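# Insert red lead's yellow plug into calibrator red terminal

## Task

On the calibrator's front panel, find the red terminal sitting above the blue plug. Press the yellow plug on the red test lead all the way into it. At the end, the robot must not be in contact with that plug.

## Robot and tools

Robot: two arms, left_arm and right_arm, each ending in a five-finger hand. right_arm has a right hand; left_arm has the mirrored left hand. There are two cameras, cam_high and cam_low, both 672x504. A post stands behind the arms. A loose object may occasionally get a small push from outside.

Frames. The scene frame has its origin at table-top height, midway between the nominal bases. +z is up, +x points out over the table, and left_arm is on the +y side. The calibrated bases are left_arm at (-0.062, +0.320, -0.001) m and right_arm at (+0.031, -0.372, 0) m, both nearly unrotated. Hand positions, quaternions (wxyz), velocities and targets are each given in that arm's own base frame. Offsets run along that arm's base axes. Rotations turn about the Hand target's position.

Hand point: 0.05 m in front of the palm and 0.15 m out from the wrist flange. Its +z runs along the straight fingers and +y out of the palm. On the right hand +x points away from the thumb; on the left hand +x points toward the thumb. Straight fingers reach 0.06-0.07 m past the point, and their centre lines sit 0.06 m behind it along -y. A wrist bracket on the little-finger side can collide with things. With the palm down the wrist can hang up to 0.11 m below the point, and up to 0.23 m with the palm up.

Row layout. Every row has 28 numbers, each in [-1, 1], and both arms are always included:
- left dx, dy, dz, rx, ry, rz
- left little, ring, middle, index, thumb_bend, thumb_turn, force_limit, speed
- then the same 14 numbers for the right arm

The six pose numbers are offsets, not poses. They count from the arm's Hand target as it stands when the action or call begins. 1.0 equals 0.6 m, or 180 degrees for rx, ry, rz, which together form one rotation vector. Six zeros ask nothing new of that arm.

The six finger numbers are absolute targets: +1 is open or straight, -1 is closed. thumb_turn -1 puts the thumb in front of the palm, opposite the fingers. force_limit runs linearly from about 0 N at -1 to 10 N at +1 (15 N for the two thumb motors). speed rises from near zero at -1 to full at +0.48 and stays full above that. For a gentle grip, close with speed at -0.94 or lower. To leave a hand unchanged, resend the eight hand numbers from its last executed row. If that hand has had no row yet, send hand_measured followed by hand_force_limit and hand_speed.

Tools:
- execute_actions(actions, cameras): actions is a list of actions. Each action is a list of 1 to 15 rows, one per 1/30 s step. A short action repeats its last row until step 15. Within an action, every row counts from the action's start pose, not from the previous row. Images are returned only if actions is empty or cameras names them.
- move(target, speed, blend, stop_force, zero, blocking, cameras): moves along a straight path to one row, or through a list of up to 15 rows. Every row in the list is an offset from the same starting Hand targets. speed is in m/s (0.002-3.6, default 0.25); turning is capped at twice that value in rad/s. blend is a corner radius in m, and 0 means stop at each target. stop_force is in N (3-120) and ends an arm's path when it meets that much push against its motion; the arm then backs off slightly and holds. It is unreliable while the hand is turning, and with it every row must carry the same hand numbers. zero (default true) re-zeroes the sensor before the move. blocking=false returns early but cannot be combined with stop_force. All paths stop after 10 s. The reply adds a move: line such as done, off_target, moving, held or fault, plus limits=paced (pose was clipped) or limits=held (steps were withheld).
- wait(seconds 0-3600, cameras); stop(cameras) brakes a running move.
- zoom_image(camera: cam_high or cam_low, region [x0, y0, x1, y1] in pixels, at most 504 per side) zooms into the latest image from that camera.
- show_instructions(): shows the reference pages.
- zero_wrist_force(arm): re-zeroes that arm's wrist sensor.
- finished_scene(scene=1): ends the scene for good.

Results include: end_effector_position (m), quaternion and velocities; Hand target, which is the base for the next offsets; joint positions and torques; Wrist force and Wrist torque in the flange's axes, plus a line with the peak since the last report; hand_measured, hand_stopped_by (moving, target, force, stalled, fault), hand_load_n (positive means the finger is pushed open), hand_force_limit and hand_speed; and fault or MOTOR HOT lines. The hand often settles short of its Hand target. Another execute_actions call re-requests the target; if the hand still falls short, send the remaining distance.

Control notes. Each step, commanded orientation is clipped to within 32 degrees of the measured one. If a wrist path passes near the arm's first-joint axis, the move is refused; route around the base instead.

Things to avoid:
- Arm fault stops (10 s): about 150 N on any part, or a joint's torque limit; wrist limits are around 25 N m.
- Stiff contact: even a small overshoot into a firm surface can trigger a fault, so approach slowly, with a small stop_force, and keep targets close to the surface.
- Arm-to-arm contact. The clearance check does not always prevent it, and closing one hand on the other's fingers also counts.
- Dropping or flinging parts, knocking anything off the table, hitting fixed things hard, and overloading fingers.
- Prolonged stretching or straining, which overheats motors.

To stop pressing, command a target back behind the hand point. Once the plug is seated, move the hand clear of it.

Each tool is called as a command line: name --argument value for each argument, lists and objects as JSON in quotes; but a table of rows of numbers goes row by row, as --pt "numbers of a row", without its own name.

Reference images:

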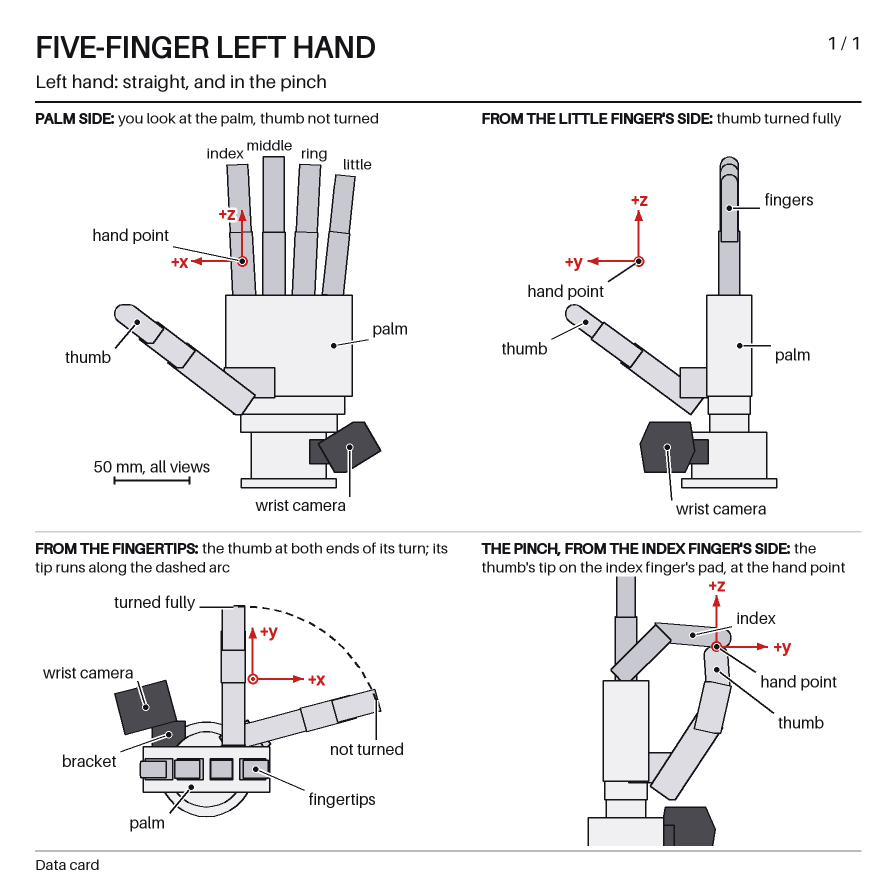

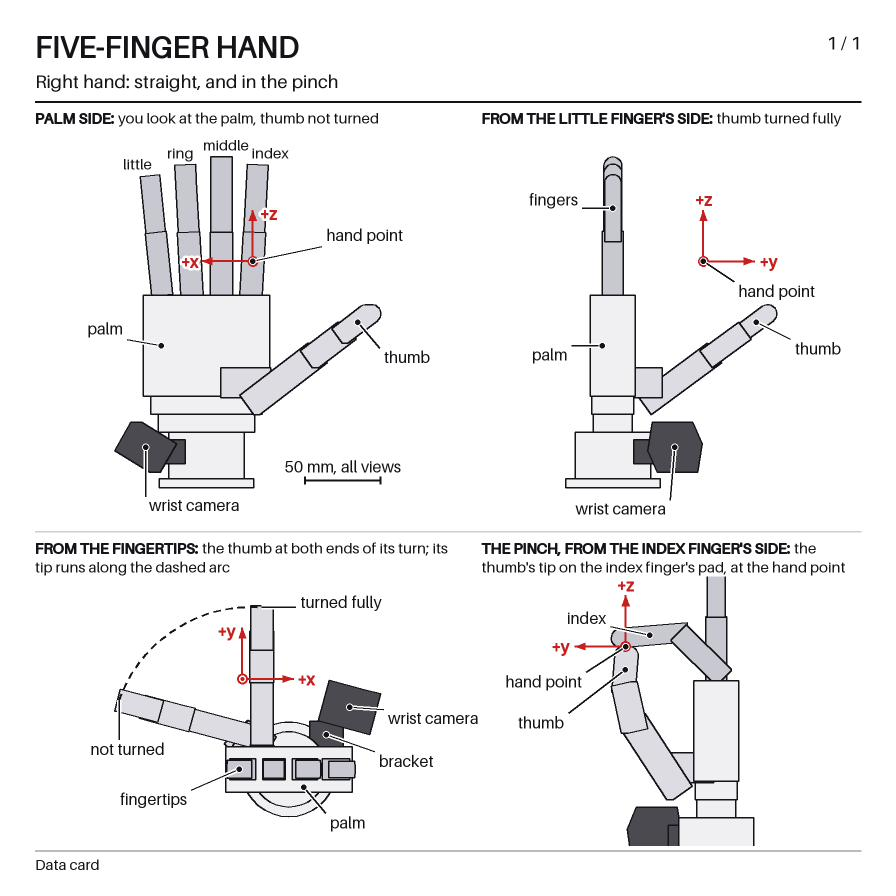

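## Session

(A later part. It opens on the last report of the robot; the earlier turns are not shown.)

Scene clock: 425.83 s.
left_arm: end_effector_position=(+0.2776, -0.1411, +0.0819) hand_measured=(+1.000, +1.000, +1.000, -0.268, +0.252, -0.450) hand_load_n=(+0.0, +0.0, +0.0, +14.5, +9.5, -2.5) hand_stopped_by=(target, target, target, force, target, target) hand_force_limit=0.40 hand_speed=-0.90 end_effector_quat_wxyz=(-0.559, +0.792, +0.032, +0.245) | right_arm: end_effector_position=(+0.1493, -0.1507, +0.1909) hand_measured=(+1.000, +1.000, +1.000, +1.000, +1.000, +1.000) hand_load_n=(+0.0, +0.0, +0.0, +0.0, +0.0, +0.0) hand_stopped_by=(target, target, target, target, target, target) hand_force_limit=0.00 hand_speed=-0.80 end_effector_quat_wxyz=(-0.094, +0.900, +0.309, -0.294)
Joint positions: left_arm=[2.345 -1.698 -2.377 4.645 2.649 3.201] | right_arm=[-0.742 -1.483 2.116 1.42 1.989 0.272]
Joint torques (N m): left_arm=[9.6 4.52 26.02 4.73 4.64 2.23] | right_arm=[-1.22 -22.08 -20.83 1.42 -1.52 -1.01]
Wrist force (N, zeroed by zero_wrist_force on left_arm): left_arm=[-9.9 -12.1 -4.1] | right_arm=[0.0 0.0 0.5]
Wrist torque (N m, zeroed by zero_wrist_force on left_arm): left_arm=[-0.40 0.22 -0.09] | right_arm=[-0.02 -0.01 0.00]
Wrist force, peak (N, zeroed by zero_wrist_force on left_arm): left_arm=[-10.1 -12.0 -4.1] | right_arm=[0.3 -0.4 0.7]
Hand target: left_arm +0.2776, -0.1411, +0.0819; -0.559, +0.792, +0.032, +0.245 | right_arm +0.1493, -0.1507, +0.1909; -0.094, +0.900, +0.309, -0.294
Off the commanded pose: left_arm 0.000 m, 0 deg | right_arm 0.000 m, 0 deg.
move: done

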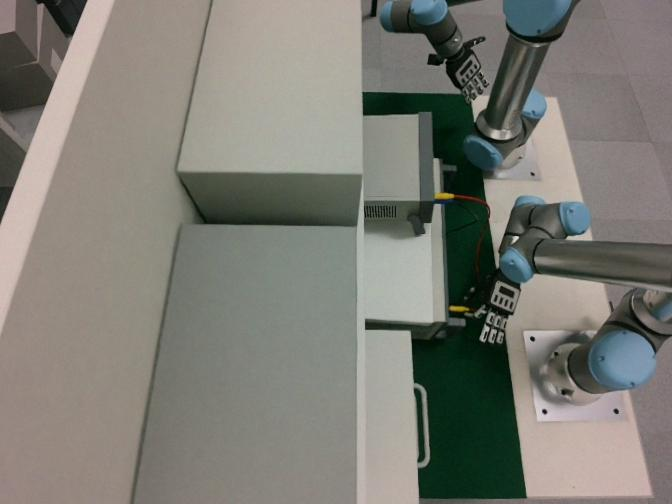

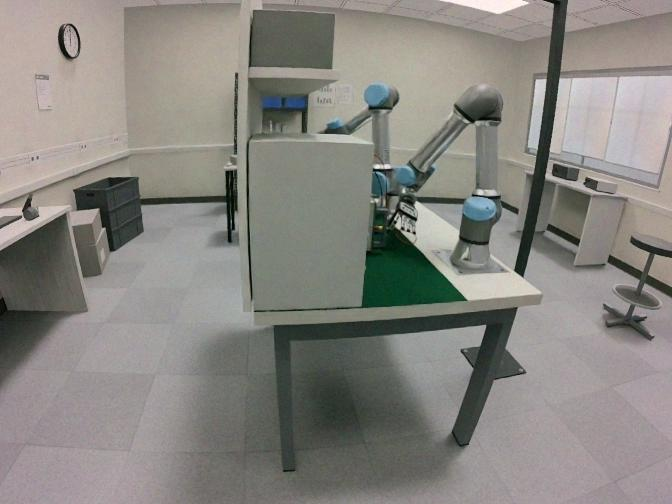

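move --target '[0,0,0,0,0,0,1,1,1,-0.1,0.25,-0.45,0.4,-0.9,0,0,0,0,0,0,1,1,1,1,1,1,0,-0.8]' --speed 0.03

move --target '[0,0,0,0,0,0,1,1,1,0.4,0.25,-0.45,0.4,-0.7,0,0,0,0,0,0,1,1,1,1,1,1,0,-0.8]' --speed 0.03

move --target '[0,-0.0058,0,0,0,0,1,1,1,0.4,0.25,-0.45,0.4,-0.7,0,0,0,0,0,0,1,1,1,1,1,1,0,-0.8]' --speed 0.03 --cameras '["all"]'

zoom_image --camera "cam_high" --region '[446, 302, 474, 323]'

zoom_image --camera "cam_low" --region '[374, 220, 402, 241]'

Scene clock: 427.23 s.
left_arm: end_effector_position=(+0.2777, -0.1411, +0.0819) hand_measured=(+1.000, +1.000, +1.000, -0.100, +0.250, -0.450) hand_load_n=(+0.0, +0.0, +0.0, +0.0, +0.5, +0.0) hand_stopped_by=(target, target, target, target, target, target) hand_force_limit=0.40 hand_speed=-0.90 end_effector_quat_wxyz=(-0.559, +0.792, +0.032, +0.245) | right_arm: end_effector_position=(+0.1493, -0.1507, +0.1909) hand_measured=(+1.000, +1.000, +1.000, +1.000, +1.000, +1.000) hand_load_n=(+0.0, +0.0, +0.0, +0.0, -0.5, +0.0) hand_stopped_by=(target, target, target, target, target, target) hand_force_limit=0.00 hand_speed=-0.80 end_effector_quat_wxyz=(-0.094, +0.900, +0.309, -0.294)
Joint positions: left_arm=[2.345 -1.698 -2.377 4.645 2.649 3.201] | right_arm=[-0.742 -1.483 2.116 1.42 1.989 0.272]
Joint torques (N m): left_arm=[7.9 5.83 16.16 0.56 0.65 2.24] | right_arm=[-0.39 -20.46 -21.94 1.55 -1.88 -0.99]
Wrist force (N, zeroed by zero_wrist_force on left_arm): left_arm=[0.4 0.0 -1.4] | right_arm=[0.3 -0.1 0.8]
Wrist torque (N m, zeroed by zero_wrist_force on left_arm): left_arm=[0.05 -0.05 -0.14] | right_arm=[-0.06 -0.08 0.03]
Wrist force, peak (N, zeroed by zero_wrist_force on left_arm): left_arm=[-10.1 -12.2 -3.8] | right_arm=[0.2 -0.3 0.8]
Hand target: left_arm +0.2776, -0.1411, +0.0819; -0.559, +0.792, +0.032, +0.245 | right_arm +0.1493, -0.1507, +0.1909; -0.094, +0.900, +0.309, -0.294
Off the commanded pose: left_arm 0.000 m, 0 deg | right_arm 0.000 m, 0 deg.
move: done

Scene clock: 428.10 s.
left_arm: end_effector_position=(+0.2776, -0.1411, +0.0819) hand_measured=(+1.000, +1.000, +1.000, +0.400, +0.250, -0.450) hand_load_n=(+0.0, +0.0, +0.0, +0.0, +0.5, +0.0) hand_stopped_by=(target, target, target, target, target, target) hand_force_limit=0.40 hand_speed=-0.70 end_effector_quat_wxyz=(-0.559, +0.792, +0.032, +0.245) | right_arm: end_effector_position=(+0.1493, -0.1507, +0.1909) hand_measured=(+1.000, +1.000, +1.000, +1.000, +1.000, +1.000) hand_load_n=(+0.0, -0.5, +0.0, +0.0, +0.0, +0.0) hand_stopped_by=(target, target, target, target, target, target) hand_force_limit=0.00 hand_speed=-0.80 end_effector_quat_wxyz=(-0.094, +0.900, +0.309, -0.294)
Joint positions: left_arm=[2.345 -1.698 -2.377 4.645 2.649 3.201] | right_arm=[-0.742 -1.483 2.116 1.42 1.989 0.272]
Joint torques (N m): left_arm=[5.79 7.05 10.74 -0.46 0.21 2.16] | right_arm=[-1.94 -21.34 -21.55 1.23 -1.63 -0.91]
Wrist force (N, zeroed by zero_wrist_force on left_arm): left_arm=[0.3 0.1 -1.2] | right_arm=[0.2 -0.5 0.6]
Wrist torque (N m, zeroed by zero_wrist_force on left_arm): left_arm=[0.06 -0.03 -0.15] | right_arm=[-0.11 -0.05 0.00]
Wrist force, peak (N, zeroed by zero_wrist_force on left_arm): left_arm=[0.3 0.3 -1.6] | right_arm=[0.2 -0.2 0.9]
Hand target: left_arm +0.2776, -0.1411, +0.0819; -0.559, +0.792, +0.032, +0.245 | right_arm +0.1493, -0.1507, +0.1909; -0.094, +0.900, +0.309, -0.294
Off the commanded pose: left_arm 0.000 m, 0 deg | right_arm 0.000 m, 0 deg.
move: done

Scene clock: 428.63 s.
left_arm: end_effector_position=(+0.2776, -0.1444, +0.0819) hand_measured=(+1.000, +1.000, +1.000, +0.400, +0.250, -0.450) hand_load_n=(+0.0, -0.5, +0.0, +0.0, +0.0, +0.0) hand_stopped_by=(target, target, target, target, target, target) hand_force_limit=0.40 hand_speed=-0.70 end_effector_quat_wxyz=(-0.559, +0.792, +0.032, +0.245) | right_arm: end_effector_position=(+0.1493, -0.1507, +0.1909) hand_measured=(+1.000, +1.000, +1.000, +1.000, +1.000, +1.000) hand_load_n=(+0.0, +0.0, +0.0, +0.0, +0.0, -0.5) hand_stopped_by=(target, target, target, target, target, target) hand_force_limit=0.00 hand_speed=-0.80 end_effector_quat_wxyz=(-0.094, +0.900, +0.309, -0.294)
Joint positions: left_arm=[2.338 -1.704 -2.367 4.635 2.643 3.194] | right_arm=[-0.742 -1.483 2.116 1.42 1.989 0.272]
Joint torques (N m): left_arm=[-9.11 5.02 20.56 -0.74 -0.39 -3.03] | right_arm=[-1.48 -21.99 -20.91 1.46 -1.97 -0.84]
Wrist force (N, zeroed by zero_wrist_force on left_arm): left_arm=[0.0 0.2 0.0] | right_arm=[0.0 -0.2 0.6]
Wrist torque (N m, zeroed by zero_wrist_force on left_arm): left_arm=[0.06 0.02 -0.01] | right_arm=[-0.06 -0.02 0.00]
Wrist force, peak (N, zeroed by zero_wrist_force on left_arm): left_arm=[0.4 0.2 -1.1] | right_arm=[0.3 -0.2 0.8]
Hand target: left_arm +0.2776, -0.1445, +0.0819; -0.559, +0.792, +0.032, +0.245 | right_arm +0.1493, -0.1507, +0.1909; -0.094, +0.900, +0.309, -0.294
Off the commanded pose: left_arm 0.000 m, 0 deg | right_arm 0.000 m, 0 deg.
move: done

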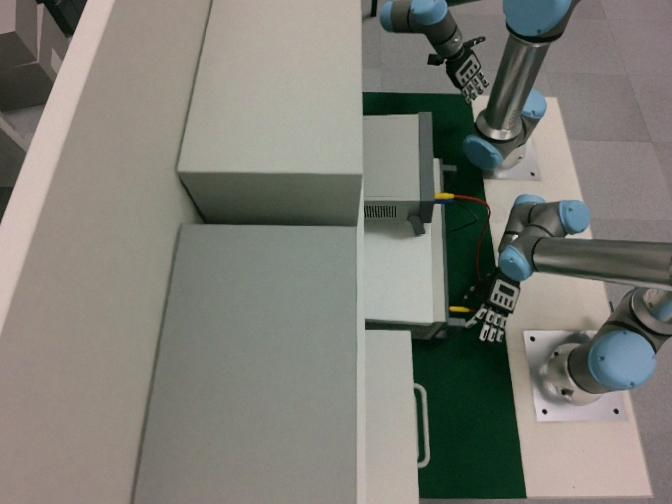

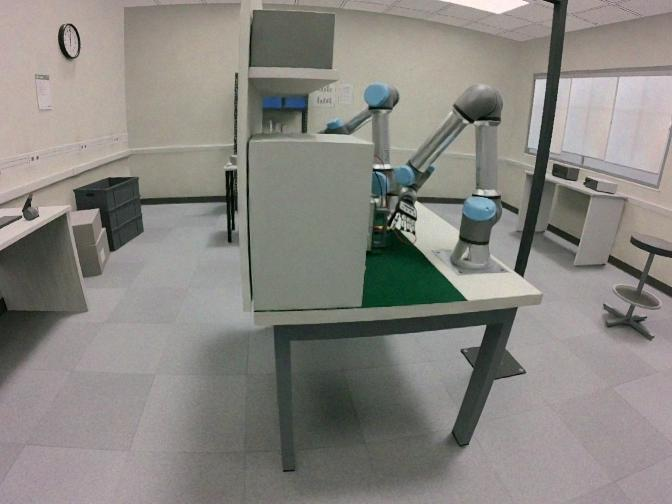

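Scaled by 18.000 from the camera's image (finer frame: 960x720).

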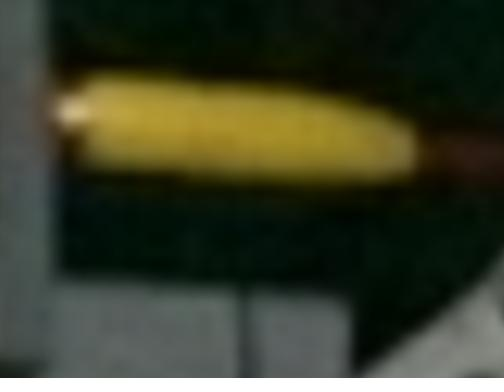

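Scaled by 18.000 from the camera's image (finer frame: 960x720).

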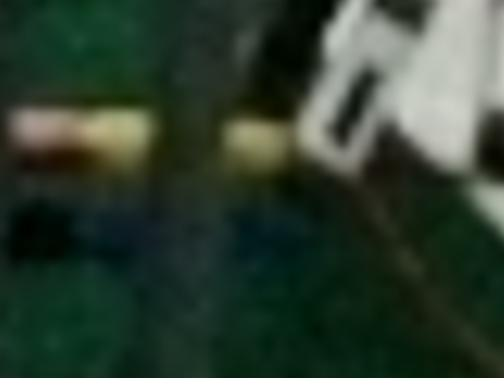

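move --target '[-0.002,0,0.025,0,0,0,1,1,1,0.4,0.25,-0.45,0.4,-0.7,0,0,0,0,0,0,1,1,1,1,1,1,0,-0.8]' --speed 0.03 --cameras '["all"]'

zoom_image --camera "cam_high" --region '[446, 302, 474, 323]'

zoom_image --camera "cam_low" --region '[374, 220, 402, 241]'

zoom_image --camera "cam_high" --region '[430, 230, 542, 356]'

Scene clock: 430.30 s.
left_arm: end_effector_position=(+0.2765, -0.1445, +0.0968) hand_measured=(+1.000, +1.000, +1.000, +0.400, +0.250, -0.450) hand_load_n=(+0.0, +0.0, +0.0, +0.0, +0.0, +0.0) hand_stopped_by=(target, target, target, target, target, target) hand_force_limit=0.40 hand_speed=-0.70 end_effector_quat_wxyz=(-0.559, +0.792, +0.032, +0.245) | right_arm: end_effector_position=(+0.1493, -0.1507, +0.1909) hand_measured=(+1.000, +1.000, +1.000, +1.000, +1.000, +1.000) hand_load_n=(+0.0, +0.0, +0.0, +0.0, +0.0, +0.0) hand_stopped_by=(target, target, target, target, target, target) hand_force_limit=0.00 hand_speed=-0.80 end_effector_quat_wxyz=(-0.094, +0.900, +0.309, -0.294)
Joint positions: left_arm=[2.335 -1.665 -2.353 4.578 2.641 3.191] | right_arm=[-0.742 -1.483 2.116 1.42 1.989 0.272]
Joint torques (N m): left_arm=[-9.71 28.49 22.63 -0.78 -0.8 -2.83] | right_arm=[-0.99 -21.77 -21.63 1.39 -1.89 -1.01]
Wrist force (N, zeroed by zero_wrist_force on left_arm): left_arm=[-0.1 0.4 0.3] | right_arm=[0.3 -0.1 0.4]
Wrist torque (N m, zeroed by zero_wrist_force on left_arm): left_arm=[0.06 0.04 -0.02] | right_arm=[-0.05 -0.06 0.02]
Wrist force, peak (N, zeroed by zero_wrist_force on left_arm): left_arm=[0.0 0.4 0.5] | right_arm=[0.7 -0.4 0.6]
Hand target: left_arm +0.2764, -0.1445, +0.0969; -0.559, +0.792, +0.032, +0.245 | right_arm +0.1493, -0.1507, +0.1909; -0.094, +0.900, +0.309, -0.294
Off the commanded pose: left_arm 0.000 m, 0 deg | right_arm 0.000 m, 0 deg.
move: done

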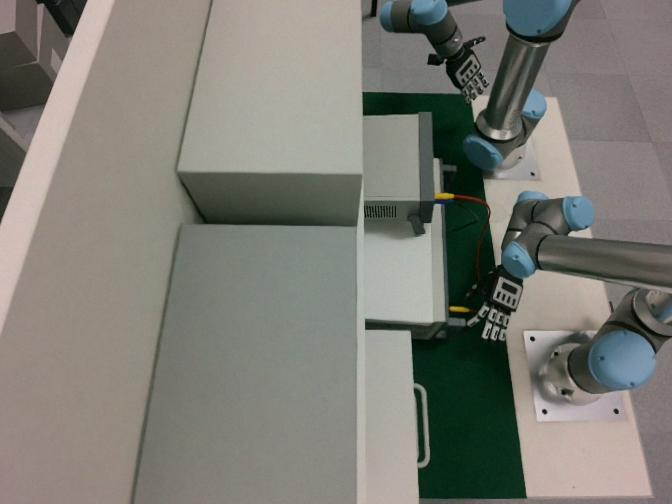

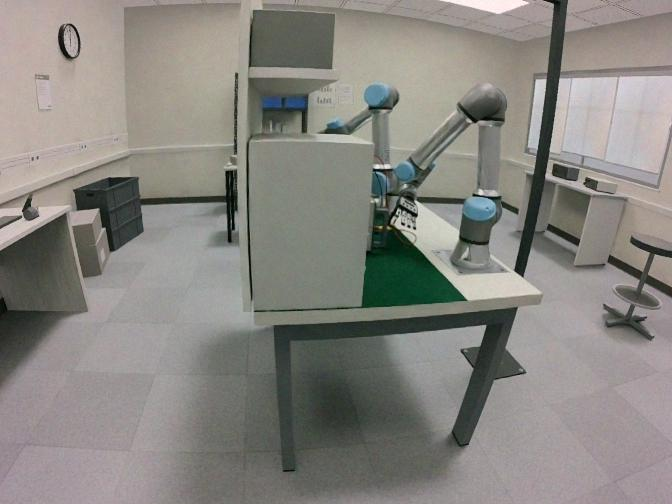

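Scaled by 18.000 from the camera's image (finer frame: 960x720).

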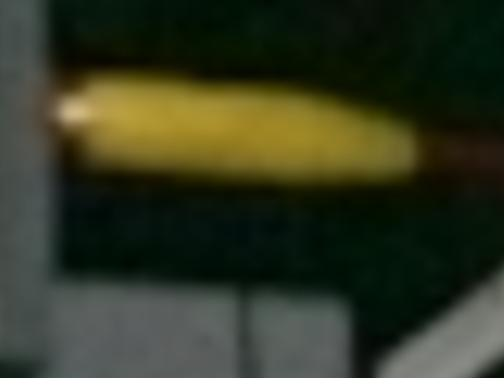

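Scaled by 18.000 from the camera's image (finer frame: 960x720).

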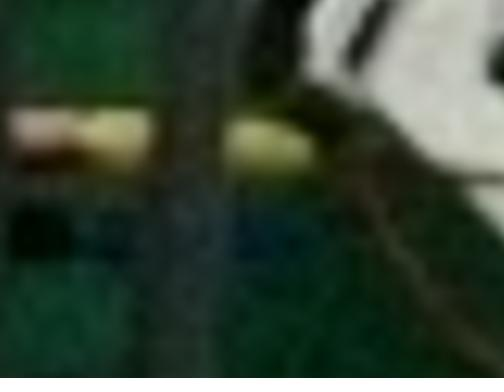

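Scaled by 4.000 from the camera's image (finer frame: 960x720).

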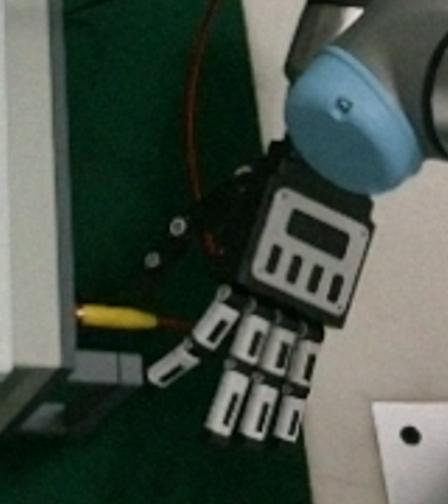

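zoom_image --camera "cam_high" --region '[460, 262, 502, 304]'

Scaled by 12.000 from the camera's image (finer frame: 960x720).

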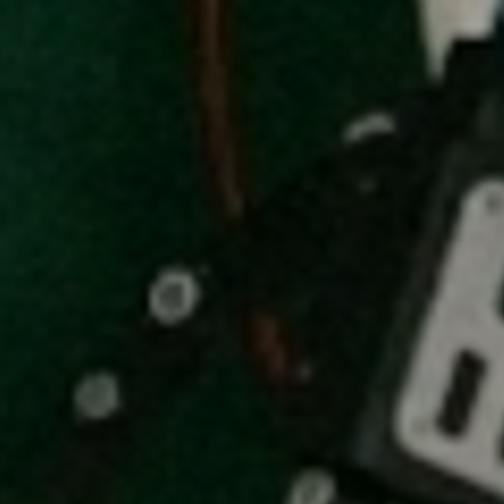

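move --pt "0 0 0.05 0 0 0 1 1 1 0.4 0.25 -0.45 0.4 -0.7 0 0 0 0 0 0 1 1 1 1 1 1 0 -0.8" --pt "-0.03 0 0.15 0 0 0 1 1 1 0.4 0.25 -0.45 0.4 -0.7 0 0 0 0 0 0 1 1 1 1 1 1 0 -0.8" --speed 0.06 --blend 0.01 --cameras '["all"]'

zoom_image --camera "cam_high" --region '[430, 230, 542, 356]'

zoom_image --camera "cam_low" --region '[360, 200, 430, 260]'

Scene clock: 433.00 s.
left_arm: end_effector_position=(+0.2585, -0.1445, +0.1868) hand_measured=(+1.000, +1.000, +1.000, +0.400, +0.250, -0.450) hand_load_n=(+0.0, +0.0, +0.0, +0.0, +0.0, +0.0) hand_stopped_by=(target, target, target, target, target, target) hand_force_limit=0.40 hand_speed=-0.70 end_effector_quat_wxyz=(-0.559, +0.792, +0.032, +0.245) | right_arm: end_effector_position=(+0.1493, -0.1507, +0.1909) hand_measured=(+1.000, +1.000, +1.000, +1.000, +1.000, +1.000) hand_load_n=(+0.0, +0.0, +0.0, +0.0, +0.0, +0.0) hand_stopped_by=(target, target, target, target, target, target) hand_force_limit=0.00 hand_speed=-0.80 end_effector_quat_wxyz=(-0.094, +0.900, +0.309, -0.294)
Joint positions: left_arm=[2.296 -1.465 -2.239 4.229 2.608 3.15] | right_arm=[-0.742 -1.483 2.116 1.42 1.989 0.272]
Joint torques (N m): left_arm=[-10.17 24.11 25.96 -1.1 -0.78 -2.83] | right_arm=[-0.87 -21.49 -20.88 1.44 -1.71 -0.98]
Wrist force (N, zeroed by zero_wrist_force on left_arm): left_arm=[0.0 0.2 0.2] | right_arm=[0.4 -0.4 0.5]
Wrist torque (N m, zeroed by zero_wrist_force on left_arm): left_arm=[0.06 0.01 -0.02] | right_arm=[-0.09 -0.08 0.02]
Wrist force, peak (N, zeroed by zero_wrist_force on left_arm): left_arm=[0.0 0.4 0.8] | right_arm=[0.4 -0.1 0.9]
Hand target: left_arm +0.2584, -0.1445, +0.1869; -0.559, +0.792, +0.032, +0.245 | right_arm +0.1493, -0.1507, +0.1909; -0.094, +0.900, +0.309, -0.294
Off the commanded pose: left_arm 0.000 m, 0 deg | right_arm 0.000 m, 0 deg.
move: done

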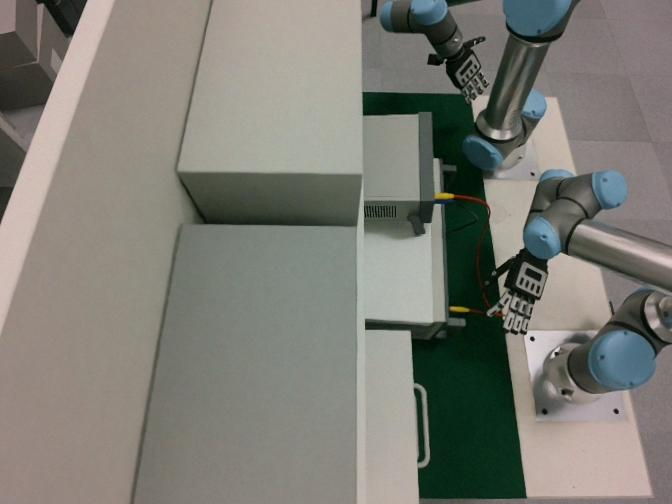

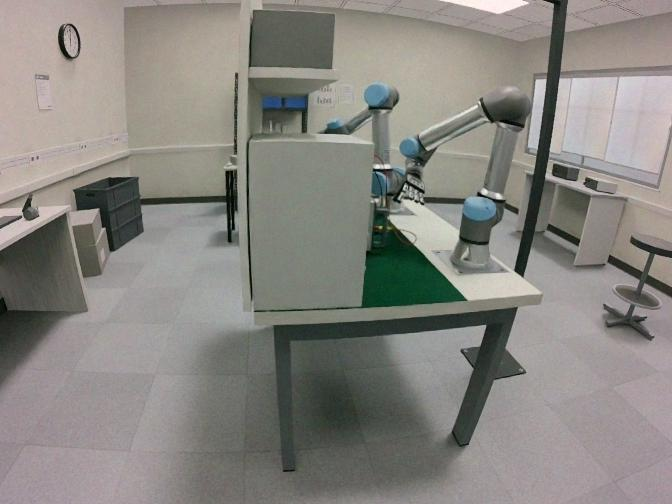

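Scaled by 4.000 from the camera's image (finer frame: 960x720).

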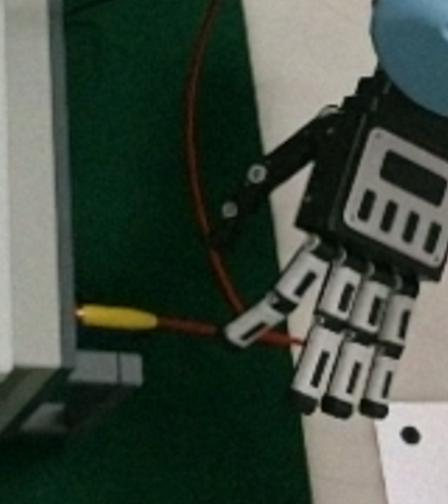

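Scaled by 7.200 from the camera's image (finer frame: 960x720).

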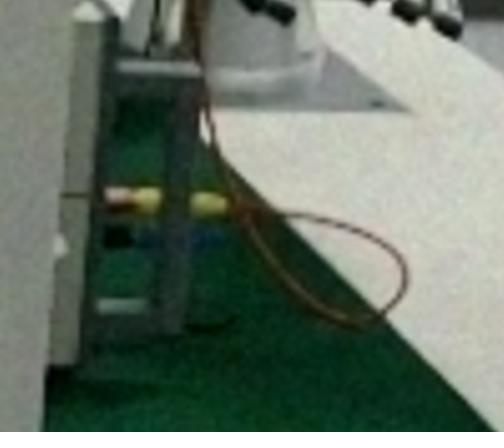

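zoom_image --camera "cam_low" --region '[374, 220, 402, 241]'

zoom_image --camera "cam_high" --region '[446, 302, 474, 323]'

Scaled by 18.000 from the camera's image (finer frame: 960x720).

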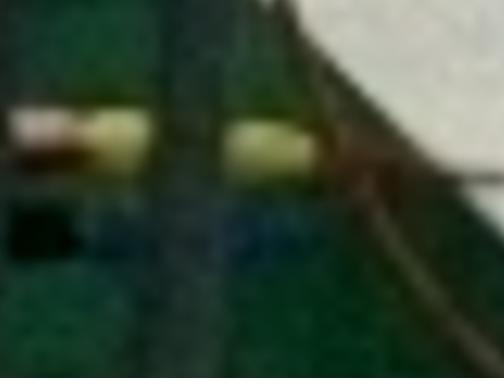

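Scaled by 18.000 from the camera's image (finer frame: 960x720).

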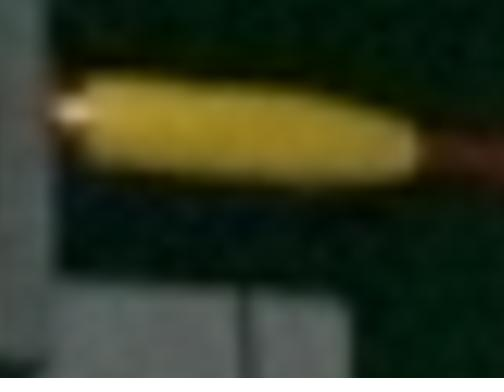

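finished_scene

The scene is finished: the task was done.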